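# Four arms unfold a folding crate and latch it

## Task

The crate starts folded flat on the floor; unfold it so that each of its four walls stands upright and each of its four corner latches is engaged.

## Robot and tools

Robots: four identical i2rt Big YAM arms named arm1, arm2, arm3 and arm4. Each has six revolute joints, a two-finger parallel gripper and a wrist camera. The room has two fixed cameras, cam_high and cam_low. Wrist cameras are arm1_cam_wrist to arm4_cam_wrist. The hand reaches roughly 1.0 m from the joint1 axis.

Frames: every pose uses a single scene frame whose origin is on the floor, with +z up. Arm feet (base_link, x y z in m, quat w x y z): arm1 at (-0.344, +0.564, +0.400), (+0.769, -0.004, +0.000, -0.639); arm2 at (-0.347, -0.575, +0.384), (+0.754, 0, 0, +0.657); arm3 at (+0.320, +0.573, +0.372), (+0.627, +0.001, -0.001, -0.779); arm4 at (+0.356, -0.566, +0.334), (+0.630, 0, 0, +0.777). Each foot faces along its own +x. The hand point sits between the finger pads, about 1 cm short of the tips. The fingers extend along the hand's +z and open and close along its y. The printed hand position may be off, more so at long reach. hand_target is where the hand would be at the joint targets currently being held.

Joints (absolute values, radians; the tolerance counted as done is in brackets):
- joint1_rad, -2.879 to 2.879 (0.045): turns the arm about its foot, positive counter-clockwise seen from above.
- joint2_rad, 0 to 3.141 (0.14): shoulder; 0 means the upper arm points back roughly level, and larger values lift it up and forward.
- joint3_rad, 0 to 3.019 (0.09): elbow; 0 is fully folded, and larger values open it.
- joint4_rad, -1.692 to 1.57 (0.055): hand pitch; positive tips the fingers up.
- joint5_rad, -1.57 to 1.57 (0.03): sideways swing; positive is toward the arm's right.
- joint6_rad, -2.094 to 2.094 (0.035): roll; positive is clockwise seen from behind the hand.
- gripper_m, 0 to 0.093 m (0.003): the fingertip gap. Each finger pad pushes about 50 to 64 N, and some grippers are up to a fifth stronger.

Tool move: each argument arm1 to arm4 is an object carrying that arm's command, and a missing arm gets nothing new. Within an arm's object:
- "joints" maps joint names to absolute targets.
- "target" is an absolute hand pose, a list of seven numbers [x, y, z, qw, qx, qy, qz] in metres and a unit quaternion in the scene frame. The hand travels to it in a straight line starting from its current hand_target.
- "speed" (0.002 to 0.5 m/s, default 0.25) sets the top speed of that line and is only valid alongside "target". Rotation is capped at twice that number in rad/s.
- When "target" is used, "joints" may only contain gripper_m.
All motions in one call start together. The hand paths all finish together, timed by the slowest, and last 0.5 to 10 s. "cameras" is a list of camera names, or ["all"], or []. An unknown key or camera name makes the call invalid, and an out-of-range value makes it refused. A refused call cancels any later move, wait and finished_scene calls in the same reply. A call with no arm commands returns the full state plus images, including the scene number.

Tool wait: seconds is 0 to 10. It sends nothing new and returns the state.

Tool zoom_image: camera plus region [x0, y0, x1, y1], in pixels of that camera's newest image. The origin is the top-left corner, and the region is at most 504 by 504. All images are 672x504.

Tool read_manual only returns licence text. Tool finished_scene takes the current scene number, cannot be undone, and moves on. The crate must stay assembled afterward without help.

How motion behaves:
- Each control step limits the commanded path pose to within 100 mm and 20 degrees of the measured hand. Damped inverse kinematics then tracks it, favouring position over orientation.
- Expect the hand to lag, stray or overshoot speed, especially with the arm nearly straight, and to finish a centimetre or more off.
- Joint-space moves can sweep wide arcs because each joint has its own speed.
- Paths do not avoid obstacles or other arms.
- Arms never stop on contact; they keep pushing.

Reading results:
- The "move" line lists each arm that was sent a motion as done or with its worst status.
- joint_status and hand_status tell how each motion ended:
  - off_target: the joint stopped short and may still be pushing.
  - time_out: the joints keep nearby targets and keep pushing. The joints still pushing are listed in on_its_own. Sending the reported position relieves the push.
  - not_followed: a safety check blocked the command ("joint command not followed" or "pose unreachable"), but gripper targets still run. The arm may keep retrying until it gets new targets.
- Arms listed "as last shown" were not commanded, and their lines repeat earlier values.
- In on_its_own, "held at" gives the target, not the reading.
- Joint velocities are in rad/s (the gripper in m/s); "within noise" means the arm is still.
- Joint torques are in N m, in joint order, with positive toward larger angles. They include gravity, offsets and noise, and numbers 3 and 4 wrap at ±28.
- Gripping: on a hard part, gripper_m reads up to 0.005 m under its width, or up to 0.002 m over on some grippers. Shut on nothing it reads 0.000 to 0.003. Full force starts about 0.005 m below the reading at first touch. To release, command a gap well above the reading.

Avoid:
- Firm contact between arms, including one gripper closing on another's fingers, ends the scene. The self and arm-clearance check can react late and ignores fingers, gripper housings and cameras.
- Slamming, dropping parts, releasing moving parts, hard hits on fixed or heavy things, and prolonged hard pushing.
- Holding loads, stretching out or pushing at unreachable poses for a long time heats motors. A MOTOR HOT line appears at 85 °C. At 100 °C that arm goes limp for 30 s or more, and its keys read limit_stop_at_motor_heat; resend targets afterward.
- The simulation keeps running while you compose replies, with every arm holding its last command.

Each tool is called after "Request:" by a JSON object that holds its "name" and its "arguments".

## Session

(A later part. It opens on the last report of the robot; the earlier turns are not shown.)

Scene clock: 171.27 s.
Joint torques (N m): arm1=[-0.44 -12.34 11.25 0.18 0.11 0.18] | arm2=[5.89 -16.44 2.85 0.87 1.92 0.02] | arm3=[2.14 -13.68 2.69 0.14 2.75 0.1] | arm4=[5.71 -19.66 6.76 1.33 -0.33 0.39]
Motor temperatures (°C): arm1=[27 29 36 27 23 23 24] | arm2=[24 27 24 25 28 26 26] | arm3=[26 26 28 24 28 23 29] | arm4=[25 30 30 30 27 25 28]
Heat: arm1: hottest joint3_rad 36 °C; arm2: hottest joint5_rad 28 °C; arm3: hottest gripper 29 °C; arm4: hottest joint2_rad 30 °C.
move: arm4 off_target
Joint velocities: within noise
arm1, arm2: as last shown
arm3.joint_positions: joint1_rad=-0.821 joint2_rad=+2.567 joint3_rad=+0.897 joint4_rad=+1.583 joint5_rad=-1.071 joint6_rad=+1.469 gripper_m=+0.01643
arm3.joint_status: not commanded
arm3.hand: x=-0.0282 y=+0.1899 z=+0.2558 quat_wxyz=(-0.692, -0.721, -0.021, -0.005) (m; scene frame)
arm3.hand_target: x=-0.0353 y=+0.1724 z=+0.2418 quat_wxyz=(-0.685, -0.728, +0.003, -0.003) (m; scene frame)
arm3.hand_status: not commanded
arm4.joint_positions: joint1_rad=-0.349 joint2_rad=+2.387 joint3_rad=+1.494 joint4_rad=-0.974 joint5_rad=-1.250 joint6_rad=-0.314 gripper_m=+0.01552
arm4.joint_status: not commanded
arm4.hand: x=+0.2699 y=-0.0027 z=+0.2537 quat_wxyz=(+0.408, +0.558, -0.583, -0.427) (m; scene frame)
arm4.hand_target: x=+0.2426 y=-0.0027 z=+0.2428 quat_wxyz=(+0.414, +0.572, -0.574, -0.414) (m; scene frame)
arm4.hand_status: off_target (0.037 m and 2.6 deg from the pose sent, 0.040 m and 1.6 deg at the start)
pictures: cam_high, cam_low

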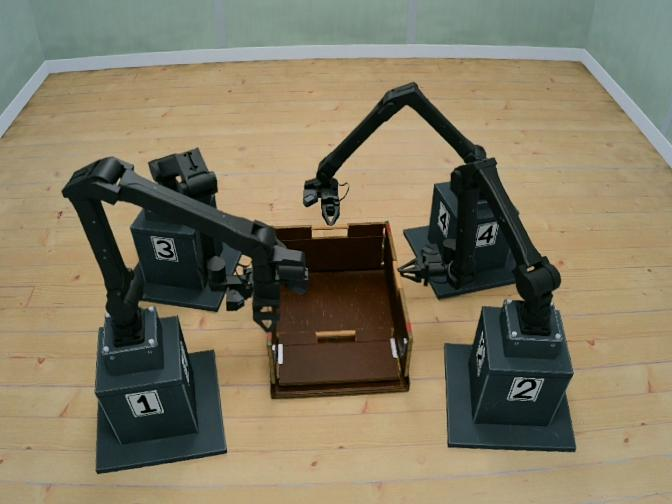

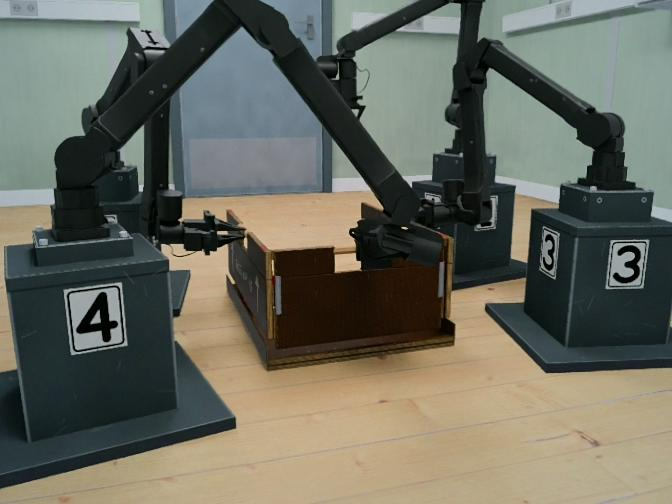

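Request:
{"name": "move", "arguments": {"arm4": {"target":[0.272,0.0,0.25,0.41,0.567,-0.577,-0.42],"speed":0.1}, "arm1": {"target":[-0.1,0.05,0.4,0,0.7071,0.7071,0],"speed":0.3,"joints":{"gripper_m":0.04}}}}

Request:
{"name": "move", "arguments": {"arm4": {"joints":{"gripper_m":0.07}}, "arm1": {"target":[-0.05,-0.02,0.16,0,0.7071,0.7071,0],"speed":0.25,"joints":{"gripper_m":0.036}}}}

Request:
{"name": "move", "arguments": {"arm4": {"target":[0.4,-0.02,0.3,0.41,0.567,-0.577,-0.42],"speed":0.15}, "cameras": ["all"]}}

Scene clock: 179.40 s.
Joint torques (N m): arm1=[-1.44 -19.72 10.5 0.24 0.25 0.18] | arm2=[5.89 -16.44 2.85 0.85 1.91 0.02] | arm3=[2.55 -13.45 2.73 0.14 2.73 0.07] | arm4=[1.73 -19.49 8.24 -1.57 -0.47 -0.16]
Motor temperatures (°C): arm1=[27 29 36 27 23 23 24] | arm2=[24 27 24 25 29 26 26] | arm3=[26 26 28 24 31 23 29] | arm4=[25 30 29 30 27 25 28]
Heat: arm1: hottest joint3_rad 36 °C; arm2: hottest joint5_rad 29 °C; arm3: hottest joint5_rad 31 °C; arm4: hottest joint2_rad 30 °C.
move: arm1 off_target; arm4 done
Joint velocities: within noise
arm1.joint_positions: joint1_rad=+0.261 joint2_rad=+1.988 joint3_rad=+1.402 joint4_rad=-1.014 joint5_rad=-0.009 joint6_rad=+0.428 gripper_m=+0.04006
arm1.joint_status: all done
arm1.hand: x=-0.1067 y=+0.0701 z=+0.3914 quat_wxyz=(+0.012, -0.701, -0.713, -0.005) (m; scene frame)
arm1.hand_target: x=-0.1013 y=+0.0524 z=+0.3988 quat_wxyz=(+0.001, -0.708, -0.707, +0.000) (m; scene frame)
arm1.hand_status: off_target (0.023 m and 1.8 deg from the pose sent, 0.330 m and 2.0 deg at the start)
arm2: as last shown
arm3.joint_positions: joint1_rad=-0.821 joint2_rad=+2.567 joint3_rad=+0.897 joint4_rad=+1.583 joint5_rad=-1.069 joint6_rad=+1.469 gripper_m=+0.01643
arm3.joint_status: not commanded
arm3.hand: x=-0.0285 y=+0.1899 z=+0.2558 quat_wxyz=(-0.692, -0.721, -0.021, -0.004) (m; scene frame)
arm3.hand_target: x=-0.0356 y=+0.1724 z=+0.2417 quat_wxyz=(-0.685, -0.728, +0.004, -0.002) (m; scene frame)
arm3.hand_status: not commanded
arm4.joint_positions: joint1_rad=-0.349 joint2_rad=+2.392 joint3_rad=+1.511 joint4_rad=-1.020 joint5_rad=-1.239 joint6_rad=-0.355 gripper_m=+0.01551
arm4.joint_status: not commanded
arm4.hand: x=+0.2705 y=-0.0028 z=+0.2549 quat_wxyz=(+0.408, +0.565, -0.579, -0.424) (m; scene frame)
arm4.hand_target: x=+0.2717 y=+0.0013 z=+0.2498 quat_wxyz=(+0.409, +0.567, -0.578, -0.421) (m; scene frame)
arm4.hand_status: done (0.006 m and 0.5 deg from the pose sent, 0.005 m and 1.5 deg at the start)
pictures: none

Scene clock: 181.43 s.
Joint torques (N m): arm1=[0.79 -25.82 8.76 0.32 0.25 0.18] | arm2=[5.89 -16.38 2.86 0.87 1.92 0.02] | arm3=[2.2 -13.68 2.74 0.2 2.74 0.05] | arm4=[1.55 -19.49 8.23 -1.09 -0.52 -0.16]
Motor temperatures (°C): arm1=[27 29 36 27 23 23 24] | arm2=[24 27 24 25 29 26 26] | arm3=[26 26 28 24 32 23 29] | arm4=[25 30 29 30 27 25 28]
Heat: arm1: hottest joint3_rad 36 °C; arm2: hottest joint5_rad 29 °C; arm3: hottest joint5_rad 32 °C; arm4: hottest joint2_rad 30 °C.
move: arm1 off_target; arm4 done
Joint velocities: within noise
arm1.joint_positions: joint1_rad=+0.275 joint2_rad=+2.573 joint3_rad=+1.766 joint4_rad=-0.792 joint5_rad=-0.009 joint6_rad=+0.453 gripper_m=+0.03606
arm1.joint_status: all done
arm1.hand: x=-0.0630 y=-0.0053 z=+0.1550 quat_wxyz=(+0.012, -0.705, -0.709, -0.005) (m; scene frame)
arm1.hand_target: x=-0.0507 y=-0.0174 z=+0.1601 quat_wxyz=(+0.000, -0.707, -0.708, +0.000) (m; scene frame)
arm1.hand_status: off_target (0.020 m and 1.5 deg from the pose sent, 0.255 m and 1.8 deg at the start)
arm2, arm3: as last shown
arm4.joint_positions: joint1_rad=-0.349 joint2_rad=+2.392 joint3_rad=+1.511 joint4_rad=-1.032 joint5_rad=-1.237 joint6_rad=-0.355 gripper_m=+0.06995
arm4.joint_status: all done
arm4.hand: x=+0.2704 y=-0.0044 z=+0.2552 quat_wxyz=(+0.412, +0.563, -0.581, -0.420) (m; scene frame)
arm4.hand_target: x=+0.2716 y=+0.0011 z=+0.2499 quat_wxyz=(+0.409, +0.567, -0.578, -0.420) (m; scene frame)
arm4.hand_status: not commanded
pictures: none

Scene clock: 183.53 s.
Joint torques (N m): arm1=[0.38 -25.76 8.7 0.29 0.22 0.2] | arm2=[5.83 -16.38 2.85 0.87 1.92 0.02] | arm3=[2.49 -13.68 2.82 0.2 2.74 0.1] | arm4=[1.79 -18.9 9.2 -2.06 -0.37 -0.24]
Motor temperatures (°C): arm1=[27 29 36 27 23 23 24] | arm2=[24 27 24 25 29 26 26] | arm3=[26 26 28 24 33 23 29] | arm4=[25 30 29 30 27 25 28]
Heat: arm1: hottest joint3_rad 36 °C; arm2: hottest joint5_rad 29 °C; arm3: hottest joint5_rad 33 °C; arm4: hottest joint2_rad 30 °C.
move: arm4 off_target
Joint velocities: within noise
arm1, arm2, arm3: as last shown
arm4.joint_positions: joint1_rad=-0.567 joint2_rad=+2.395 joint3_rad=+1.652 joint4_rad=-1.629 joint5_rad=-1.112 joint6_rad=-0.849 gripper_m=+0.06995
arm4.joint_status: not commanded
arm4.hand: x=+0.3927 y=-0.0262 z=+0.3087 quat_wxyz=(+0.414, +0.565, -0.579, -0.418) (m; scene frame)
arm4.hand_target: x=+0.3949 y=-0.0206 z=+0.3002 quat_wxyz=(+0.413, +0.569, -0.574, -0.419) (m; scene frame)
arm4.hand_status: off_target (0.013 m and 0.6 deg from the pose sent, 0.138 m and 0.7 deg at the start)
pictures: arm1_cam_wrist, arm2_cam_wrist, arm3_cam_wrist, arm4_cam_wrist, cam_high, cam_low

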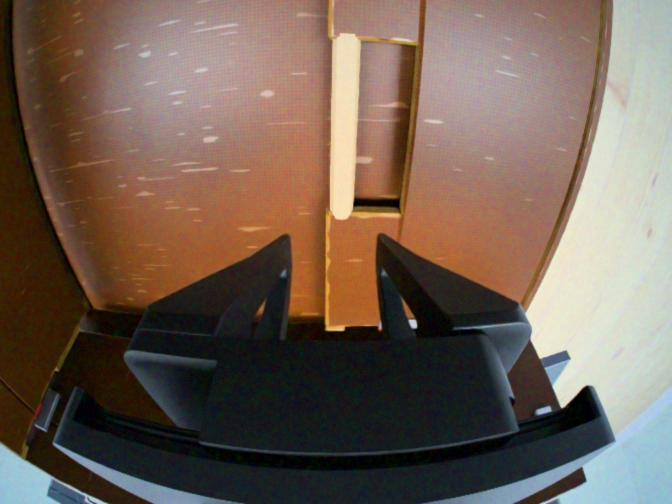

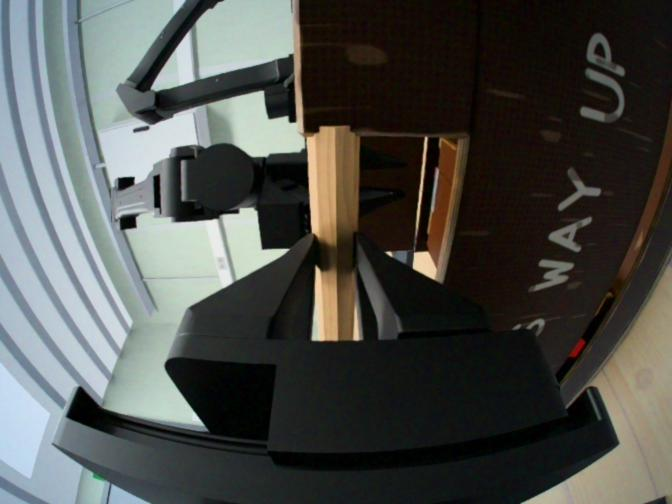

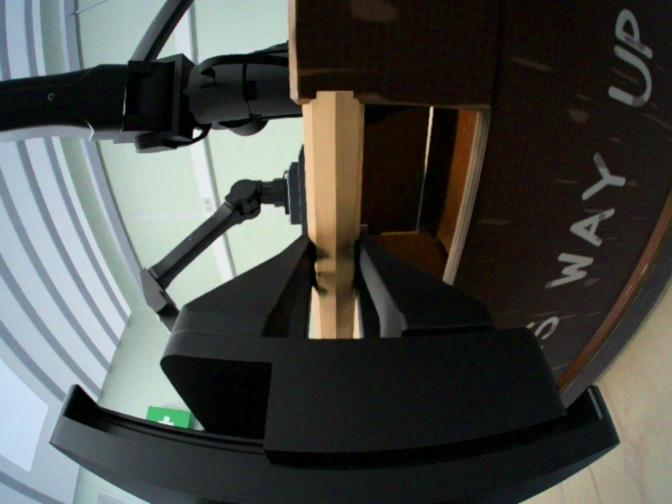

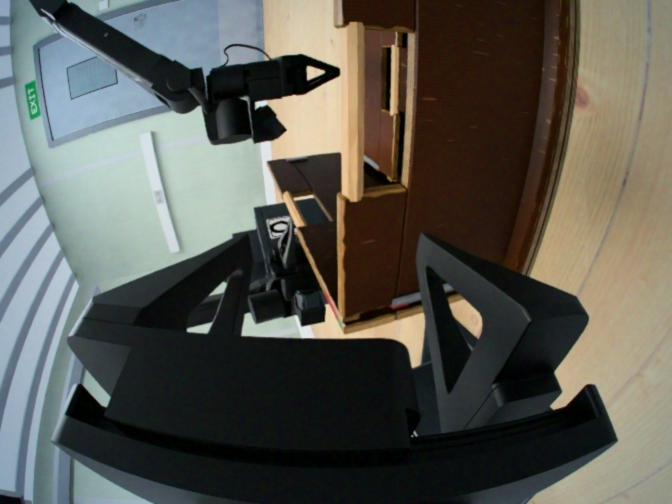

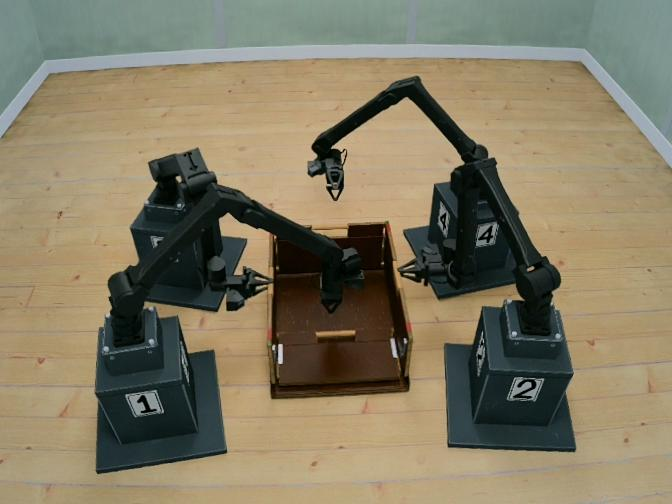

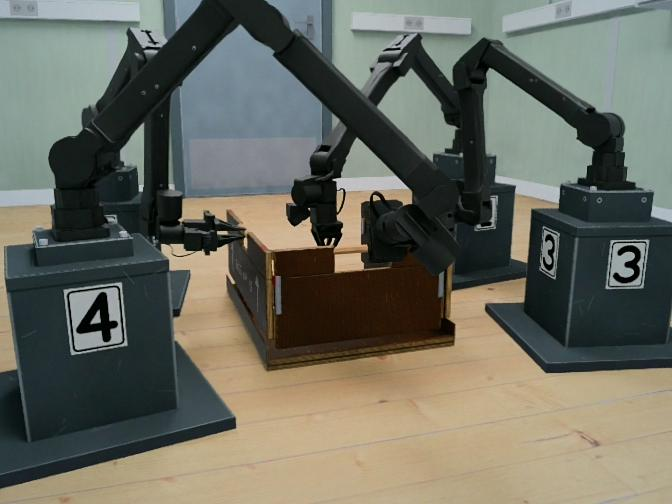

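Request:
{"name": "move", "arguments": {"arm1": {"target":[-0.058,-0.04,0.095,0,0.7071,0.7071,0],"speed":0.15}, "arm2": {"target":[0.007,-0.243,0.24,0.01,0.011,-0.732,-0.681],"speed":0.06}, "arm3": {"target":[-0.038,0.21,0.242,0.687,0.727,0.0,0.0],"speed":0.06}, "cameras": ["arm1_cam_wrist","cam_high"]}}

Scene clock: 186.87 s.
Joint torques (N m): arm1=[-1.03 -26.11 8.51 0.54 0.24 0.02] | arm2=[-0.85 -16.5 0.58 1.18 -0.32 -0.32] | arm3=[-3.6 -13.33 -0.02 1.88 0.22 -0.13] | arm4=[1.85 -18.9 9.2 -2.04 -0.37 -0.23]
Motor temperatures (°C): arm1=[27 30 36 27 23 23 24] | arm2=[24 27 24 25 29 26 26] | arm3=[26 26 28 24 33 23 29] | arm4=[25 30 30 30 27 25 28]
Heat: arm1: hottest joint3_rad 36 °C; arm2: hottest joint5_rad 29 °C; arm3: hottest joint5_rad 33 °C; arm4: hottest joint2_rad 30 °C.
move: arm1 off_target; arm2 done; arm3 off_target
Joint velocities: within noise
arm1.joint_positions: joint1_rad=+0.269 joint2_rad=+2.738 joint3_rad=+1.922 joint4_rad=-0.787 joint5_rad=-0.009 joint6_rad=+0.453 gripper_m=+0.03606
arm1.joint_status: not commanded
arm1.hand: x=-0.0600 y=-0.0215 z=+0.0921 quat_wxyz=(+0.014, -0.707, -0.707, -0.005) (m; scene frame)
arm1.hand_target: x=-0.0585 y=-0.0387 z=+0.0945 quat_wxyz=(+0.000, -0.707, -0.707, +0.000) (m; scene frame)
arm1.hand_status: off_target (0.019 m and 1.7 deg from the pose sent, 0.070 m and 1.5 deg at the start)
arm2.joint_positions: joint1_rad=-1.007 joint2_rad=+2.618 joint3_rad=+0.887 joint4_rad=+1.556 joint5_rad=-1.162 joint6_rad=+1.412 gripper_m=+0.01575
arm2.joint_status: not commanded
arm2.hand: x=+0.0097 y=-0.2375 z=+0.2436 quat_wxyz=(+0.009, +0.009, -0.731, -0.682) (m; scene frame)
arm2.hand_target: x=+0.0105 y=-0.2409 z=+0.2406 quat_wxyz=(+0.005, +0.011, -0.732, -0.682) (m; scene frame)
arm2.hand_status: done (0.007 m and 0.3 deg from the pose sent, 0.007 m and 1.9 deg at the start; a joint's target at an end of its range on 36 of 47 steps)
arm3.joint_positions: joint1_rad=-0.824 joint2_rad=+2.567 joint3_rad=+0.897 joint4_rad=+1.583 joint5_rad=-1.083 joint6_rad=+1.469 gripper_m=+0.01643
arm3.joint_status: not commanded
arm3.hand: x=-0.0273 y=+0.1911 z=+0.2560 quat_wxyz=(-0.693, -0.721, -0.024, -0.008) (m; scene frame)
arm3.hand_target: x=-0.0339 y=+0.2057 z=+0.2426 quat_wxyz=(-0.687, -0.727, -0.004, -0.003) (m; scene frame)
arm3.hand_status: off_target (0.026 m and 3.1 deg from the pose sent, 0.026 m and 2.6 deg at the start; a joint's target at an end of its range on 29 of 47 steps)
arm4.joint_positions: joint1_rad=-0.575 joint2_rad=+2.395 joint3_rad=+1.653 joint4_rad=-1.629 joint5_rad=-1.112 joint6_rad=-0.849 gripper_m=+0.06995
arm4.joint_status: not commanded
arm4.hand: x=+0.3971 y=-0.0260 z=+0.3090 quat_wxyz=(+0.411, +0.563, -0.581, -0.420) (m; scene frame)
arm4.hand_target: x=+0.3992 y=-0.0205 z=+0.3004 quat_wxyz=(+0.411, +0.567, -0.576, -0.421) (m; scene frame)
arm4.hand_status: not commanded
pictures: arm1_cam_wrist, cam_high

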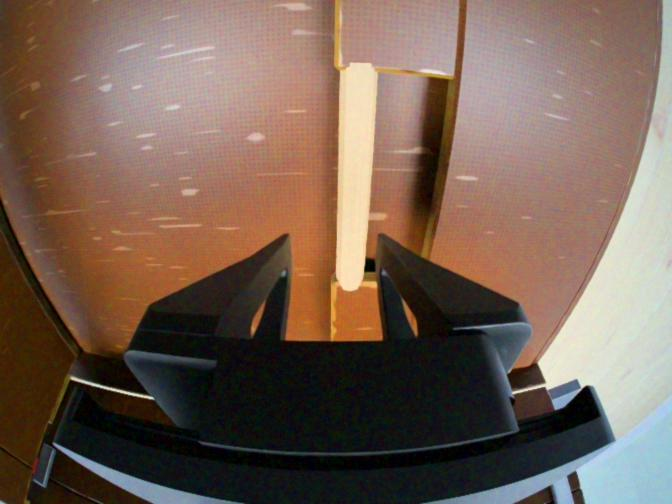

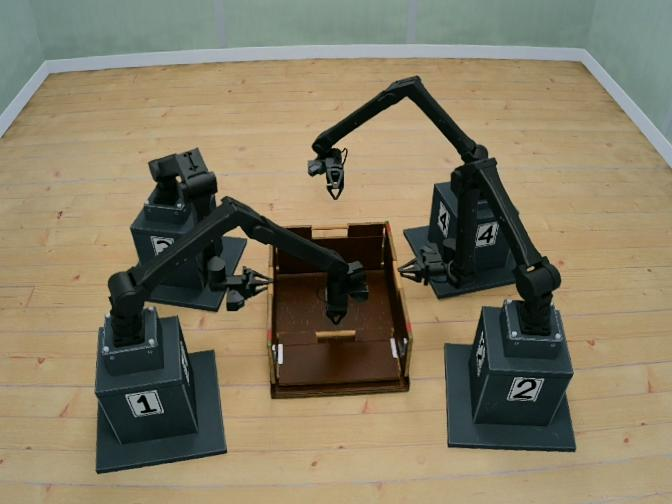

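Request:
{"name": "move", "arguments": {"arm1": {"target":[-0.07,-0.044,0.085,0,0.7071,0.7071,0],"speed":0.1}, "cameras": ["arm1_cam_wrist"]}}

Request:
{"name": "move", "arguments": {"arm1": {"target":[-0.069,-0.044,0.036,0,0.7071,0.7071,0],"speed":0.08}, "cameras": ["arm1_cam_wrist"]}}

Request:
{"name": "move", "arguments": {"arm1": {"joints":{"gripper_m":0.007}}, "cameras": ["arm1_cam_wrist"]}}

Scene clock: 189.30 s.
Joint torques (N m): arm1=[-2.02 -25.58 8.62 0.99 0.2 -0.04] | arm2=[-0.85 -16.5 0.57 1.18 -0.32 -0.32] | arm3=[-3.55 -13.74 -0.17 1.81 0.21 -0.08] | arm4=[1.79 -18.9 9.2 -2.04 -0.37 -0.23]
Motor temperatures (°C): arm1=[27 30 36 27 23 23 24] | arm2=[24 27 24 25 29 26 26] | arm3=[26 26 27 24 32 23 29] | arm4=[25 30 30 30 27 25 28]
Heat: arm1: hottest joint3_rad 36 °C; arm2: hottest joint5_rad 29 °C; arm3: hottest joint5_rad 32 °C; arm4: hottest joint2_rad 30 °C.
move: arm1 off_target
Joint velocities: within noise
arm1.joint_positions: joint1_rad=+0.244 joint2_rad=+2.751 joint3_rad=+1.930 joint4_rad=-0.785 joint5_rad=-0.009 joint6_rad=+0.450 gripper_m=+0.03606
arm1.joint_status: not commanded
arm1.hand: x=-0.0748 y=-0.0274 z=+0.0864 quat_wxyz=(+0.015, -0.714, -0.700, -0.006) (m; scene frame)
arm1.hand_target: x=-0.0734 y=-0.0448 z=+0.0854 quat_wxyz=(+0.000, -0.712, -0.702, +0.000) (m; scene frame)
arm1.hand_status: off_target (0.017 m and 2.2 deg from the pose sent, 0.026 m and 1.7 deg at the start)
arm2, arm3, arm4: as last shown
pictures: arm1_cam_wrist

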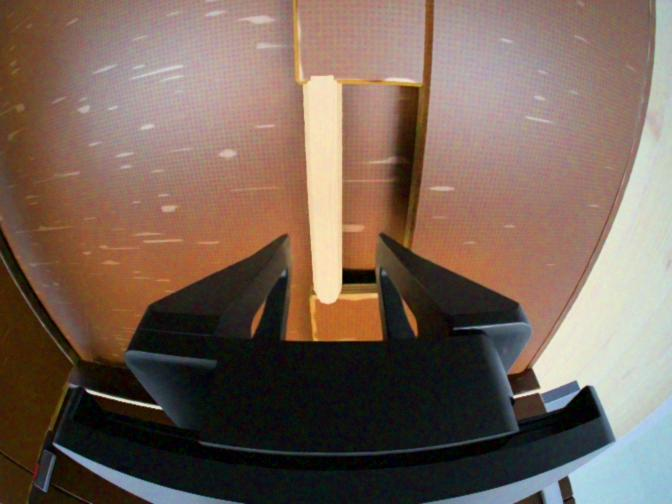

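Scene clock: 190.83 s.
Joint torques (N m): arm1=[0.38 -25.93 8.38 0.76 0.22 -0.06] | arm2=[-0.85 -16.5 0.57 1.21 -0.32 -0.33] | arm3=[-3.08 -13.57 -0.08 1.8 0.24 -0.08] | arm4=[1.79 -18.96 9.2 -2.06 -0.38 -0.23]
Motor temperatures (°C): arm1=[27 30 36 27 23 23 24] | arm2=[24 28 24 25 29 26 26] | arm3=[26 26 27 24 31 23 29] | arm4=[25 30 30 30 27 25 28]
Heat: arm1: hottest joint3_rad 36 °C; arm2: hottest joint5_rad 29 °C; arm3: hottest joint5_rad 31 °C; arm4: hottest joint2_rad 30 °C.
move: arm1 off_target
Joint velocities: within noise
arm1.joint_positions: joint1_rad=+0.251 joint2_rad=+2.869 joint3_rad=+2.023 joint4_rad=-0.759 joint5_rad=-0.009 joint6_rad=+0.434 gripper_m=+0.03606
arm1.joint_status: not commanded
arm1.hand: x=-0.0713 y=-0.0264 z=+0.0352 quat_wxyz=(+0.015, -0.707, -0.707, -0.006) (m; scene frame)
arm1.hand_target: x=-0.0657 y=-0.0417 z=+0.0366 quat_wxyz=(-0.001, -0.702, -0.712, +0.000) (m; scene frame)
arm1.hand_status: off_target (0.018 m and 1.8 deg from the pose sent, 0.053 m and 2.2 deg at the start)
arm2, arm3, arm4: as last shown
pictures: arm1_cam_wrist

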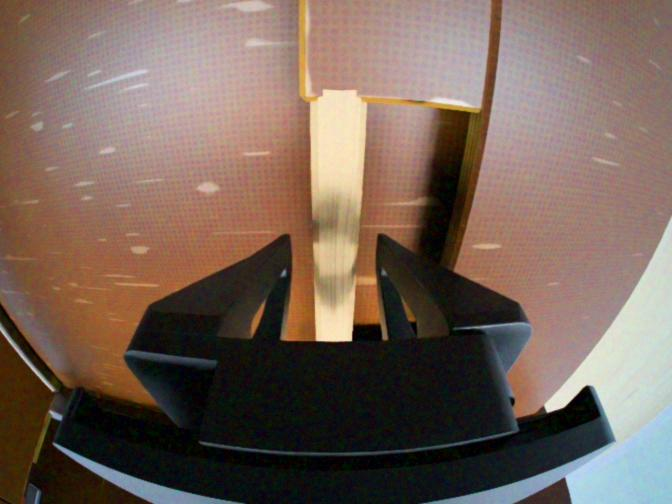

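Scene clock: 191.37 s.
Joint torques (N m): arm1=[-0.67 -26.11 8.42 0.76 0.23 -0.06] | arm2=[-0.85 -16.5 0.55 1.18 -0.31 -0.32] | arm3=[-2.84 -12.92 -0.17 1.83 0.2 -0.12] | arm4=[1.79 -18.9 9.2 -2.04 -0.37 -0.23]
Motor temperatures (°C): arm1=[27 30 36 27 23 23 25] | arm2=[24 28 24 25 29 26 26] | arm3=[26 26 27 24 31 23 29] | arm4=[25 30 30 30 27 25 27]
Heat: arm1: hottest joint3_rad 36 °C; arm2: hottest joint5_rad 29 °C; arm3: hottest joint5_rad 31 °C; arm4: hottest joint2_rad 30 °C.
move: arm1 off_target
Joint velocities: within noise
arm1.joint_positions: joint1_rad=+0.251 joint2_rad=+2.869 joint3_rad=+2.023 joint4_rad=-0.761 joint5_rad=-0.004 joint6_rad=+0.440 gripper_m=+0.01649
arm1.joint_status: gripper_m off_target (ended at +0.01653, target +0.00700)
arm1.hand: x=-0.0722 y=-0.0264 z=+0.0352 quat_wxyz=(+0.016, -0.709, -0.705, -0.004) (m; scene frame)
arm1.hand_target: x=-0.0665 y=-0.0416 z=+0.0366 quat_wxyz=(+0.001, -0.705, -0.710, +0.002) (m; scene frame)
arm1.hand_status: not commanded
arm2, arm3, arm4: as last shown
pictures: arm1_cam_wrist

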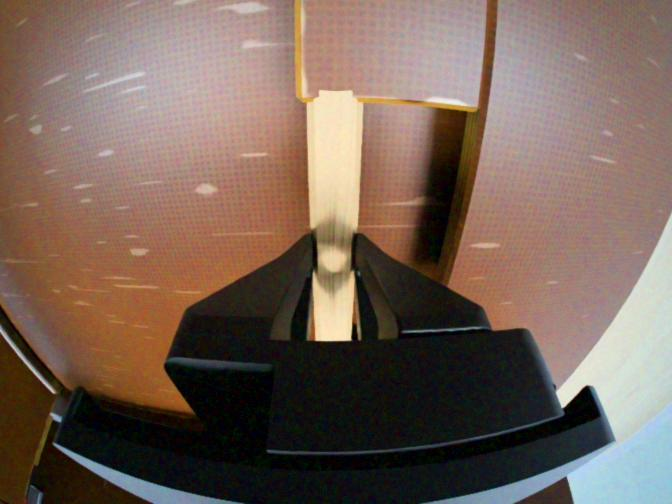

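Request:
{"name": "move", "arguments": {"arm1": {"target":[-0.08,-0.042,0.114,0.123,0.696,0.696,0.123],"speed":0.1}, "cameras": ["cam_high"]}}

Request:
{"name": "zoom_image", "arguments": {"camera": "cam_high", "region": [250, 210, 420, 410]}}

Request:
{"name": "move", "arguments": {"arm1": {"target":[-0.114,-0.042,0.174,0.242,0.664,0.664,0.242],"speed":0.1}, "cameras": ["cam_high"]}}

Request:
{"name": "zoom_image", "arguments": {"camera": "cam_high", "region": [250, 210, 420, 410]}}

Scene clock: 197.23 s.
Joint torques (N m): arm1=[-0.79 -28.81 5.24 1.58 -0.83 -0.04] | arm2=[-0.79 -16.5 0.55 1.18 -0.31 -0.33] | arm3=[-3.08 -13.1 -0.13 1.83 0.17 -0.12] | arm4=[1.73 -18.9 9.2 -2.04 -0.37 -0.23]
Motor temperatures (°C): arm1=[27 31 35 27 23 23 25] | arm2=[24 28 24 25 29 26 26] | arm3=[26 26 27 24 30 23 29] | arm4=[25 30 30 30 27 25 27]
Heat: arm1: hottest joint3_rad 35 °C; arm2: hottest joint5_rad 29 °C; arm3: hottest joint5_rad 30 °C; arm4: hottest joint2_rad 30 °C.
move: arm1 off_target
Joint velocities: within noise
arm1.joint_positions: joint1_rad=+0.154 joint2_rad=+2.692 joint3_rad=+1.784 joint4_rad=-0.591 joint5_rad=-0.314 joint6_rad=+0.356 gripper_m=+0.01651
arm1.joint_status: not commanded
arm1.hand: x=-0.0815 y=-0.0276 z=+0.0955 quat_wxyz=(-0.098, -0.700, -0.696, -0.122) (m; scene frame)
arm1.hand_target: x=-0.0793 y=-0.0433 z=+0.1138 quat_wxyz=(-0.123, -0.695, -0.698, -0.121) (m; scene frame)
arm1.hand_status: off_target (0.024 m and 2.9 deg from the pose sent, 0.081 m and 21.1 deg at the start)
arm2, arm3, arm4: as last shown
pictures: cam_high

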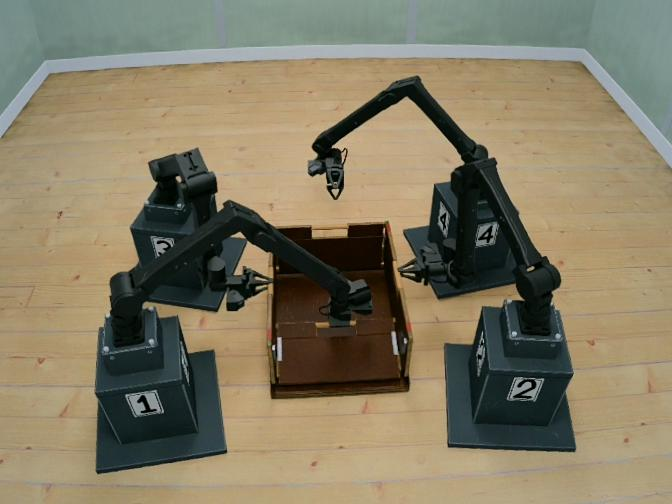

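Scaled by 2.520 from the camera's 672x504 image, which has a finer 960x720 frame.

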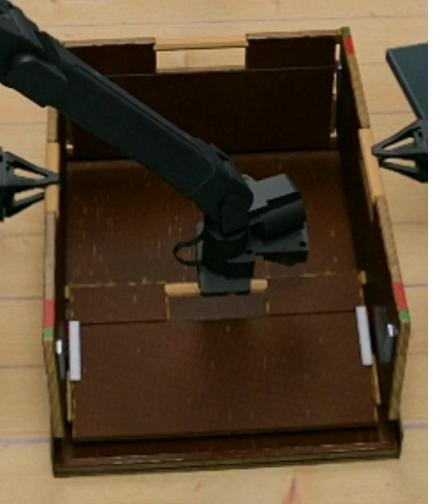

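Scene clock: 199.57 s.
Joint torques (N m): arm1=[-1.26 -27.52 5.2 1.91 -1.32 -0.02] | arm2=[-0.85 -16.56 0.57 1.2 -0.32 -0.32] | arm3=[-3.08 -13.22 -0.14 1.73 0.2 -0.13] | arm4=[1.79 -18.9 9.2 -2.06 -0.37 -0.23]
Motor temperatures (°C): arm1=[27 31 35 27 23 23 25] | arm2=[24 28 24 25 28 26 26] | arm3=[26 27 27 24 30 23 29] | arm4=[25 30 30 30 27 25 27]
Heat: arm1: hottest joint3_rad 35 °C; arm2: hottest joint2_rad 28 °C; arm3: hottest joint5_rad 30 °C; arm4: hottest joint2_rad 30 °C.
move: arm1 off_target
Joint velocities: within noise
arm1.joint_positions: joint1_rad=+0.020 joint2_rad=+2.580 joint3_rad=+1.635 joint4_rad=-0.514 joint5_rad=-0.665 joint6_rad=+0.258 gripper_m=+0.01648
arm1.joint_status: not commanded
arm1.hand: x=-0.1133 y=-0.0278 z=+0.1573 quat_wxyz=(-0.216, -0.672, -0.664, -0.246) (m; scene frame)
arm1.hand_target: x=-0.1135 y=-0.0421 z=+0.1737 quat_wxyz=(-0.242, -0.664, -0.665, -0.243) (m; scene frame)
arm1.hand_status: off_target (0.022 m and 3.1 deg from the pose sent, 0.086 m and 22.2 deg at the start)
arm2, arm3, arm4: as last shown
pictures: cam_high

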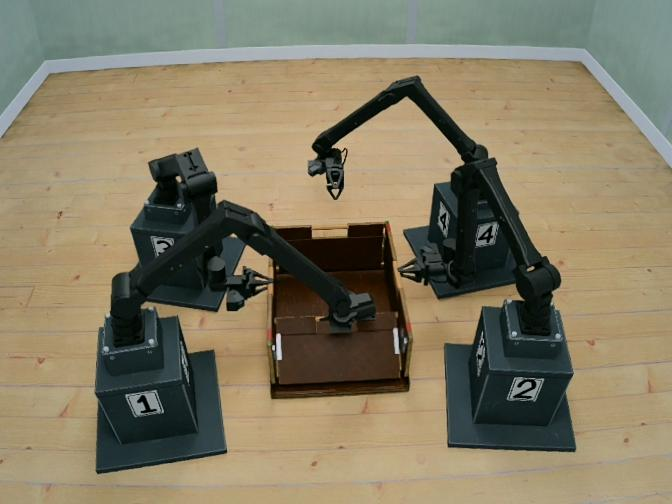

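Scaled by 2.520 from the camera's 672x504 image, which has a finer 960x720 frame.

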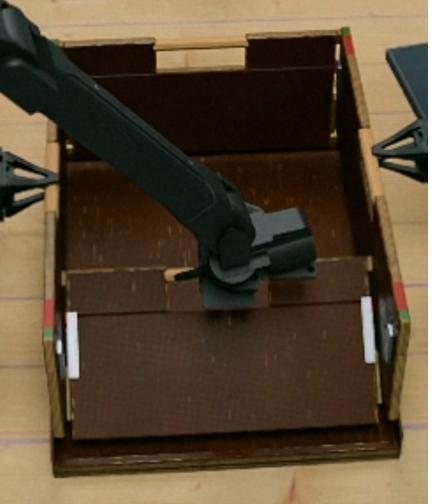

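Smooth. Continue.

Request:
{"name": "move", "arguments": {"arm1": {"target":[-0.165,-0.042,0.216,0.354,0.612,0.612,0.354],"speed":0.1}}}

Request:
{"name": "move", "arguments": {"arm1": {"target":[-0.215,-0.042,0.238,0.4,0.583,0.583,0.4],"speed":0.1}}}

Request:
{"name": "move", "arguments": {"arm1": {"target":[-0.26,-0.04,0.246,0.416,0.572,0.572,0.416],"speed":0.08}, "cameras": ["cam_high","cam_low"]}}

Request:
{"name": "zoom_image", "arguments": {"camera": "cam_high", "region": [250, 210, 420, 410]}}

Scene clock: 203.37 s.
Joint torques (N m): arm1=[-1.26 -26.29 6.15 0.51 -1.31 -0.07] | arm2=[-0.79 -16.56 0.57 1.2 -0.32 -0.32] | arm3=[-2.96 -13.1 -0.16 1.72 0.21 -0.08] | arm4=[1.79 -18.9 9.18 -2.06 -0.38 -0.23]
Motor temperatures (°C): arm1=[27 31 35 27 24 23 25] | arm2=[24 28 24 25 28 26 27] | arm3=[26 27 27 24 29 23 29] | arm4=[25 30 30 30 27 25 27]
Heat: arm1: hottest joint3_rad 35 °C; arm2: hottest joint2_rad 28 °C; arm3: hottest joint5_rad 29 °C; arm4: hottest joint2_rad 30 °C.
move: arm1 off_target
Joint velocities: within noise
arm1.joint_positions: joint1_rad=-0.121 joint2_rad=+2.571 joint3_rad=+1.601 joint4_rad=-0.542 joint5_rad=-1.035 joint6_rad=+0.115 gripper_m=+0.01638
arm1.joint_status: not commanded
arm1.hand: x=-0.1578 y=-0.0289 z=+0.2025 quat_wxyz=(-0.337, -0.620, -0.611, -0.359) (m; scene frame)
arm1.hand_target: x=-0.1634 y=-0.0425 z=+0.2161 quat_wxyz=(-0.355, -0.613, -0.611, -0.355) (m; scene frame)
arm1.hand_status: off_target (0.020 m and 2.3 deg from the pose sent, 0.079 m and 22.1 deg at the start)
arm2, arm3, arm4: as last shown
pictures: none

Scene clock: 205.13 s.
Joint torques (N m): arm1=[-2.08 -25.64 6.98 -0.55 -0.69 -0.19] | arm2=[-0.79 -16.56 0.57 1.2 -0.32 -0.33] | arm3=[-3.08 -13.45 -0.21 1.78 0.22 -0.1] | arm4=[1.73 -18.9 9.2 -2.04 -0.37 -0.23]
Motor temperatures (°C): arm1=[27 31 35 27 24 23 25] | arm2=[24 28 24 25 28 26 27] | arm3=[26 27 27 24 29 23 29] | arm4=[25 29 30 30 27 25 27]
Heat: arm1: hottest joint3_rad 35 °C; arm2: hottest joint2_rad 28 °C; arm3: hottest joint5_rad 29 °C; arm4: hottest joint3_rad 30 °C.
move: arm1 off_target
Joint velocities: within noise
arm1.joint_positions: joint1_rad=-0.217 joint2_rad=+2.596 joint3_rad=+1.661 joint4_rad=-0.778 joint5_rad=-1.201 joint6_rad=-0.118 gripper_m=+0.01627
arm1.joint_status: not commanded
arm1.hand: x=-0.2026 y=-0.0300 z=+0.2288 quat_wxyz=(-0.389, -0.586, -0.582, -0.408) (m; scene frame)
arm1.hand_target: x=-0.2142 y=-0.0438 z=+0.2384 quat_wxyz=(-0.402, -0.583, -0.583, -0.399) (m; scene frame)
arm1.hand_status: off_target (0.020 m and 1.6 deg from the pose sent, 0.069 m and 10.1 deg at the start)
arm2, arm3, arm4: as last shown
pictures: none

Scene clock: 206.83 s.
Joint torques (N m): arm1=[-2.02 -25.47 7.02 -1.16 -0.41 -0.18] | arm2=[-0.79 -16.5 0.57 1.18 -0.28 -0.32] | arm3=[-3.43 -13.27 -0.13 1.77 0.21 -0.11] | arm4=[1.79 -18.9 9.2 -2.06 -0.37 -0.23]
Motor temperatures (°C): arm1=[27 31 35 27 24 23 25] | arm2=[24 28 24 25 28 26 27] | arm3=[26 27 27 24 29 23 29] | arm4=[25 29 30 30 27 25 27]
Heat: arm1: hottest joint3_rad 35 °C; arm2: hottest joint2_rad 28 °C; arm3: hottest joint5_rad 29 °C; arm4: hottest joint3_rad 30 °C.
move: arm1 off_target
Joint velocities: within noise
arm1.joint_positions: joint1_rad=-0.296 joint2_rad=+2.637 joint3_rad=+1.759 joint4_rad=-1.091 joint5_rad=-1.239 joint6_rad=-0.388 gripper_m=+0.01521
arm1.joint_status: not commanded
arm1.hand: x=-0.2461 y=-0.0307 z=+0.2426 quat_wxyz=(-0.407, -0.573, -0.570, -0.426) (m; scene frame)
arm1.hand_target: x=-0.2594 y=-0.0397 z=+0.2456 quat_wxyz=(-0.416, -0.572, -0.572, -0.416) (m; scene frame)
arm1.hand_status: off_target (0.017 m and 1.5 deg from the pose sent, 0.061 m and 3.7 deg at the start)
arm2.joint_positions: joint1_rad=-1.007 joint2_rad=+2.618 joint3_rad=+0.886 joint4_rad=+1.556 joint5_rad=-1.162 joint6_rad=+1.412 gripper_m=+0.01575
arm2.joint_status: not commanded
arm2.hand: x=+0.0091 y=-0.2377 z=+0.2435 quat_wxyz=(+0.009, +0.009, -0.731, -0.682) (m; scene frame)
arm2.hand_target: x=+0.0101 y=-0.2411 z=+0.2404 quat_wxyz=(+0.005, +0.011, -0.732, -0.681) (m; scene frame)
arm2.hand_status: not commanded
arm3.joint_positions: joint1_rad=-0.825 joint2_rad=+2.567 joint3_rad=+0.897 joint4_rad=+1.583 joint5_rad=-1.083 joint6_rad=+1.469 gripper_m=+0.01643
arm3.joint_status: not commanded
arm3.hand: x=-0.0278 y=+0.1916 z=+0.2560 quat_wxyz=(-0.693, -0.721, -0.024, -0.007) (m; scene frame)
arm3.hand_target: x=-0.0343 y=+0.2060 z=+0.2426 quat_wxyz=(-0.687, -0.727, -0.004, -0.003) (m; scene frame)
arm3.hand_status: not commanded
arm4.joint_positions: joint1_rad=-0.575 joint2_rad=+2.395 joint3_rad=+1.653 joint4_rad=-1.629 joint5_rad=-1.112 joint6_rad=-0.849 gripper_m=+0.06995
arm4.joint_status: not commanded
arm4.hand: x=+0.3971 y=-0.0260 z=+0.3090 quat_wxyz=(+0.411, +0.563, -0.581, -0.420) (m; scene frame)
arm4.hand_target: x=+0.3992 y=-0.0205 z=+0.3004 quat_wxyz=(+0.411, +0.567, -0.576, -0.421) (m; scene frame)
arm4.hand_status: not commanded
pictures: cam_high, cam_low

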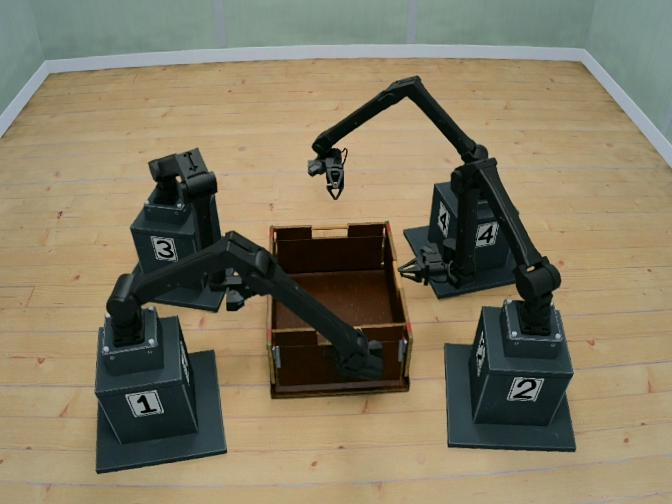

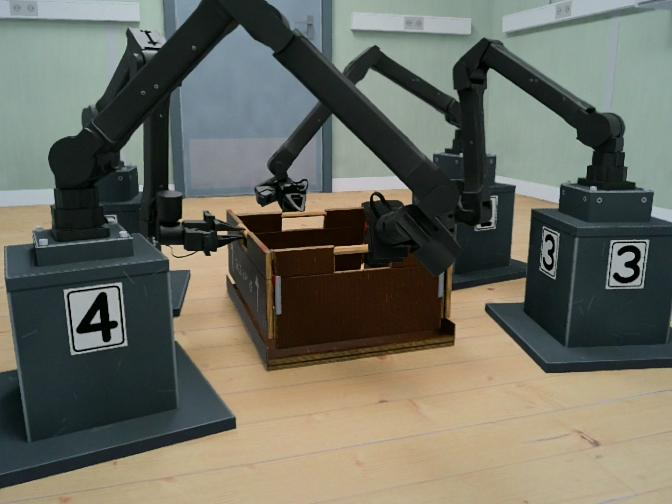

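Scaled by 2.520 from the camera's 672x504 image, which has a finer 960x720 frame.

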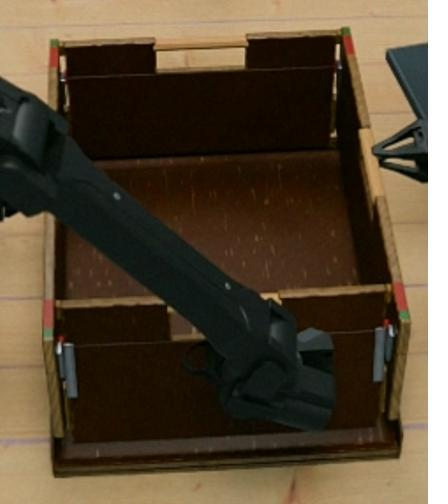

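Push past to the green marks.

Request:
{"name": "move", "arguments": {"arm1": {"target":[-0.325,-0.038,0.248,0.416,0.572,0.572,0.416],"speed":0.06}, "cameras": ["cam_high","cam_low"]}}

Request:
{"name": "zoom_image", "arguments": {"camera": "cam_high", "region": [250, 210, 420, 410]}}

Scene clock: 210.07 s.
Joint torques (N m): arm1=[-3.55 -25.35 7.17 -1.65 0.34 -0.23] | arm2=[-0.62 -16.62 0.58 1.21 -0.14 -0.32] | arm3=[-2.9 -13.1 -0.17 1.8 0.34 -0.11] | arm4=[1.79 -18.9 9.2 -2.06 -0.38 -0.23]
Motor temperatures (°C): arm1=[27 31 35 27 24 23 25] | arm2=[24 28 24 25 28 26 27] | arm3=[26 27 27 24 29 23 29] | arm4=[25 29 30 30 27 25 27]
Heat: arm1: hottest joint3_rad 35 °C; arm2: hottest joint2_rad 28 °C; arm3: hottest joint5_rad 29 °C; arm4: hottest joint3_rad 30 °C.
move: arm1 off_target
Joint velocities: within noise
arm1.joint_positions: joint1_rad=-0.380 joint2_rad=+2.699 joint3_rad=+1.884 joint4_rad=-1.391 joint5_rad=-1.210 joint6_rad=-0.643 gripper_m=+0.01427
arm1.joint_status: not commanded
arm1.hand: x=-0.2972 y=-0.0318 z=+0.2478 quat_wxyz=(-0.412, -0.567, -0.569, -0.430) (m; scene frame)
arm1.hand_target: x=-0.3233 y=-0.0383 z=+0.2493 quat_wxyz=(-0.419, -0.572, -0.570, -0.416) (m; scene frame)
arm1.hand_status: off_target (0.028 m and 1.8 deg from the pose sent, 0.079 m and 1.5 deg at the start)
arm2.joint_positions: joint1_rad=-1.007 joint2_rad=+2.618 joint3_rad=+0.889 joint4_rad=+1.556 joint5_rad=-1.167 joint6_rad=+1.410 gripper_m=+0.01575
arm2.joint_status: not commanded
arm2.hand: x=+0.0094 y=-0.2372 z=+0.2439 quat_wxyz=(+0.009, +0.012, -0.730, -0.683) (m; scene frame)
arm2.hand_target: x=+0.0103 y=-0.2397 z=+0.2410 quat_wxyz=(+0.005, +0.013, -0.731, -0.682) (m; scene frame)
arm2.hand_status: not commanded
arm3.joint_positions: joint1_rad=-0.827 joint2_rad=+2.567 joint3_rad=+0.897 joint4_rad=+1.583 joint5_rad=-1.086 joint6_rad=+1.469 gripper_m=+0.01643
arm3.joint_status: not commanded
arm3.hand: x=-0.0279 y=+0.1922 z=+0.2560 quat_wxyz=(-0.693, -0.721, -0.024, -0.008) (m; scene frame)
arm3.hand_target: x=-0.0342 y=+0.2058 z=+0.2426 quat_wxyz=(-0.687, -0.727, -0.004, -0.003) (m; scene frame)
arm3.hand_status: not commanded
arm4: as last shown
pictures: cam_high, cam_low

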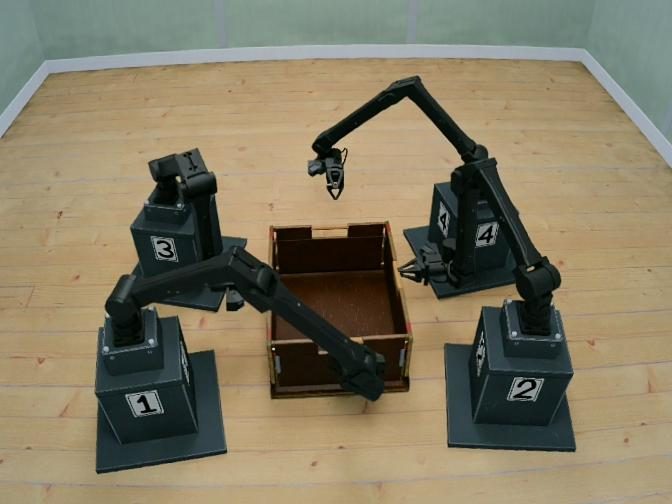

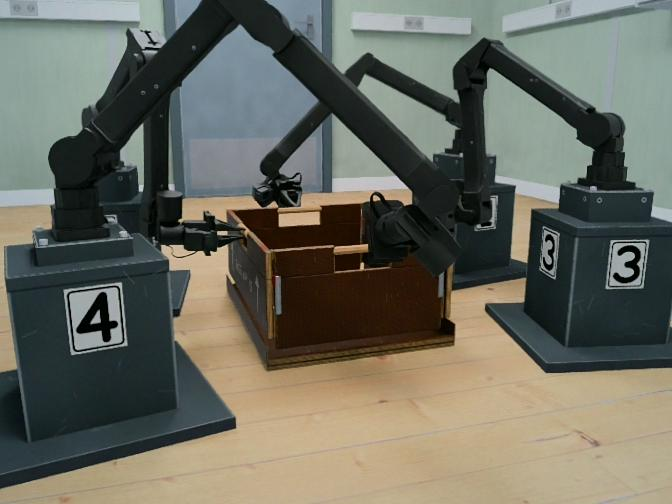

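Scaled by 2.520 from the camera's 672x504 image, which has a finer 960x720 frame.

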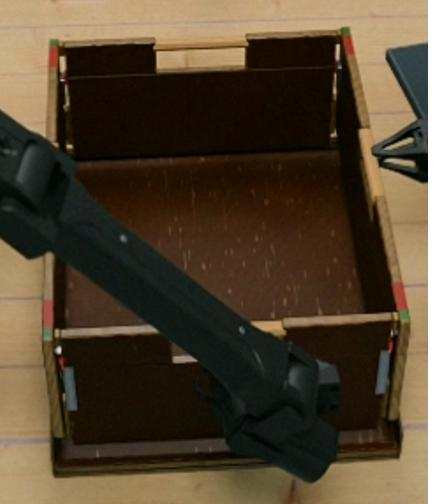

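Request:
{"name": "move", "arguments": {"arm2": {"target":[0.007,-0.205,0.24,0.01,0.011,-0.732,-0.681],"speed":0.05}, "arm3": {"target":[-0.038,0.17,0.242,0.687,0.727,0.0,0.0],"speed":0.05}}}

Request:
{"name": "move", "arguments": {"arm1": {"target":[-0.265,-0.038,0.246,0.416,0.572,0.572,0.416],"speed":0.05}, "cameras": ["cam_high"]}}

Request:
{"name": "zoom_image", "arguments": {"camera": "cam_high", "region": [250, 210, 420, 410]}}

Request:
{"name": "zoom_image", "arguments": {"camera": "cam_high", "region": [390, 310, 420, 350]}}

Request:
{"name": "zoom_image", "arguments": {"camera": "cam_high", "region": [260, 320, 300, 360]}}

Scene clock: 212.93 s.
Joint torques (N m): arm1=[-3.55 -24.88 7.23 -1.52 0.32 -0.2] | arm2=[5.6 -16.56 2.47 0.91 1.65 0] | arm3=[1.38 -13.45 3.02 0.57 2.53 0.05] | arm4=[1.79 -18.9 9.18 -2.06 -0.37 -0.23]
Motor temperatures (°C): arm1=[27 31 35 27 24 23 25] | arm2=[24 28 24 25 28 26 27] | arm3=[26 27 27 24 29 23 29] | arm4=[25 29 30 30 27 25 27]
Heat: arm1: hottest joint3_rad 35 °C; arm2: hottest joint2_rad 28 °C; arm3: hottest joint5_rad 29 °C; arm4: hottest joint3_rad 30 °C.
move: arm2 off_target; arm3 off_target
Joint velocities: within noise
arm1, arm4: as last shown
arm2.joint_positions: joint1_rad=-1.002 joint2_rad=+2.618 joint3_rad=+0.881 joint4_rad=+1.556 joint5_rad=-1.144 joint6_rad=+1.420 gripper_m=+0.01575
arm2.joint_status: not commanded
arm2.hand: x=+0.0090 y=-0.2368 z=+0.2426 quat_wxyz=(+0.008, +0.000, -0.733, -0.680) (m; scene frame)
arm2.hand_target: x=+0.0027 y=-0.2098 z=+0.2398 quat_wxyz=(+0.015, +0.009, -0.733, -0.680) (m; scene frame)
arm2.hand_status: off_target (0.032 m and 1.3 deg from the pose sent, 0.033 m and 0.3 deg at the start; a joint's target at an end of its range on 2 of 37 steps)
arm3.joint_positions: joint1_rad=-0.822 joint2_rad=+2.567 joint3_rad=+0.895 joint4_rad=+1.583 joint5_rad=-1.071 joint6_rad=+1.469 gripper_m=+0.01644
arm3.joint_status: not commanded
arm3.hand: x=-0.0283 y=+0.1908 z=+0.2556 quat_wxyz=(-0.692, -0.722, -0.020, -0.005) (m; scene frame)
arm3.hand_target: x=-0.0396 y=+0.1759 z=+0.2425 quat_wxyz=(-0.686, -0.727, +0.003, +0.002) (m; scene frame)
arm3.hand_status: off_target (0.027 m and 2.5 deg from the pose sent, 0.028 m and 3.1 deg at the start)
pictures: none

Scene clock: 215.00 s.
Joint torques (N m): arm1=[2.9 -25.99 5.23 1.65 -0.32 0.23] | arm2=[5.66 -16.56 2.48 0.9 1.64 0] | arm3=[1.55 -13.04 3.15 0.39 2.56 0.05] | arm4=[1.79 -18.9 9.2 -2.06 -0.37 -0.23]
Motor temperatures (°C): arm1=[27 31 34 27 24 23 25] | arm2=[24 28 24 25 28 26 27] | arm3=[26 27 27 24 30 23 29] | arm4=[25 29 30 30 27 25 27]
Heat: arm1: hottest joint3_rad 34 °C; arm2: hottest joint2_rad 28 °C; arm3: hottest joint5_rad 30 °C; arm4: hottest joint3_rad 30 °C.
move: arm1 off_target
Joint velocities: within noise
arm1.joint_positions: joint1_rad=-0.378 joint2_rad=+2.643 joint3_rad=+1.781 joint4_rad=-1.190 joint5_rad=-1.230 joint6_rad=-0.478 gripper_m=+0.01427
arm1.joint_status: not commanded
arm1.hand: x=-0.2950 y=-0.0314 z=+0.2478 quat_wxyz=(-0.420, -0.586, -0.555, -0.416) (m; scene frame)
arm1.hand_target: x=-0.2720 y=-0.0359 z=+0.2462 quat_wxyz=(-0.415, -0.574, -0.571, -0.414) (m; scene frame)
arm1.hand_status: off_target (0.031 m and 2.6 deg from the pose sent, 0.033 m and 1.8 deg at the start)
arm2, arm4: as last shown
arm3.joint_positions: joint1_rad=-0.822 joint2_rad=+2.567 joint3_rad=+0.895 joint4_rad=+1.583 joint5_rad=-1.069 joint6_rad=+1.469 gripper_m=+0.01644
arm3.joint_status: not commanded
arm3.hand: x=-0.0285 y=+0.1908 z=+0.2556 quat_wxyz=(-0.692, -0.722, -0.020, -0.004) (m; scene frame)
arm3.hand_target: x=-0.0399 y=+0.1760 z=+0.2424 quat_wxyz=(-0.686, -0.727, +0.004, +0.003) (m; scene frame)
arm3.hand_status: not commanded
pictures: cam_high

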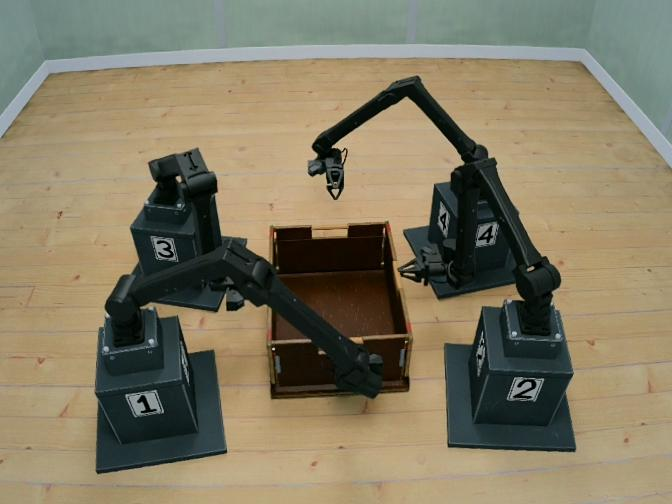

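Scaled by 2.520 from the camera's 672x504 image, which has a finer 960x720 frame.

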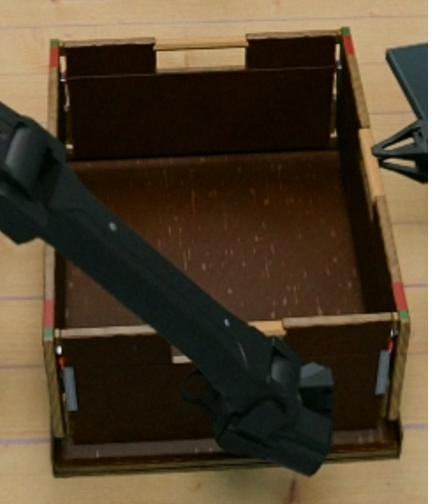

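Scaled by 12.600 from the camera's 672x504 image, which has a finer 960x720 frame.

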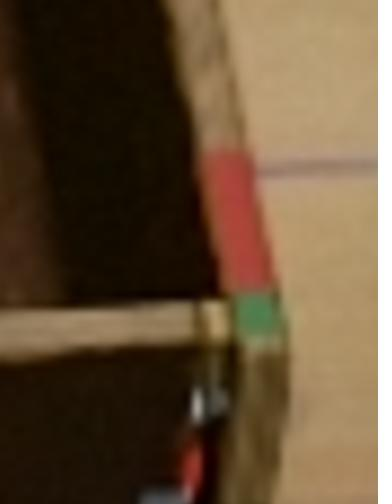

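Scaled by 12.600 from the camera's 672x504 image, which has a finer 960x720 frame.

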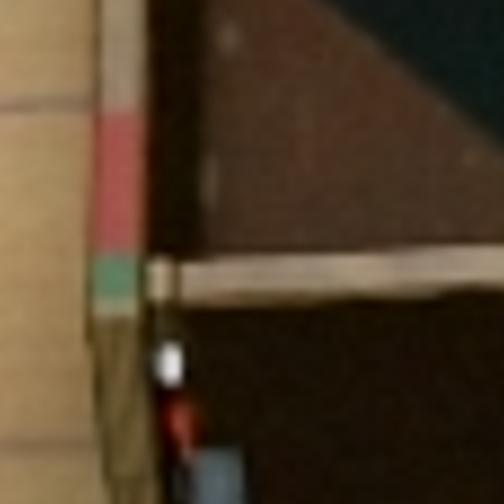

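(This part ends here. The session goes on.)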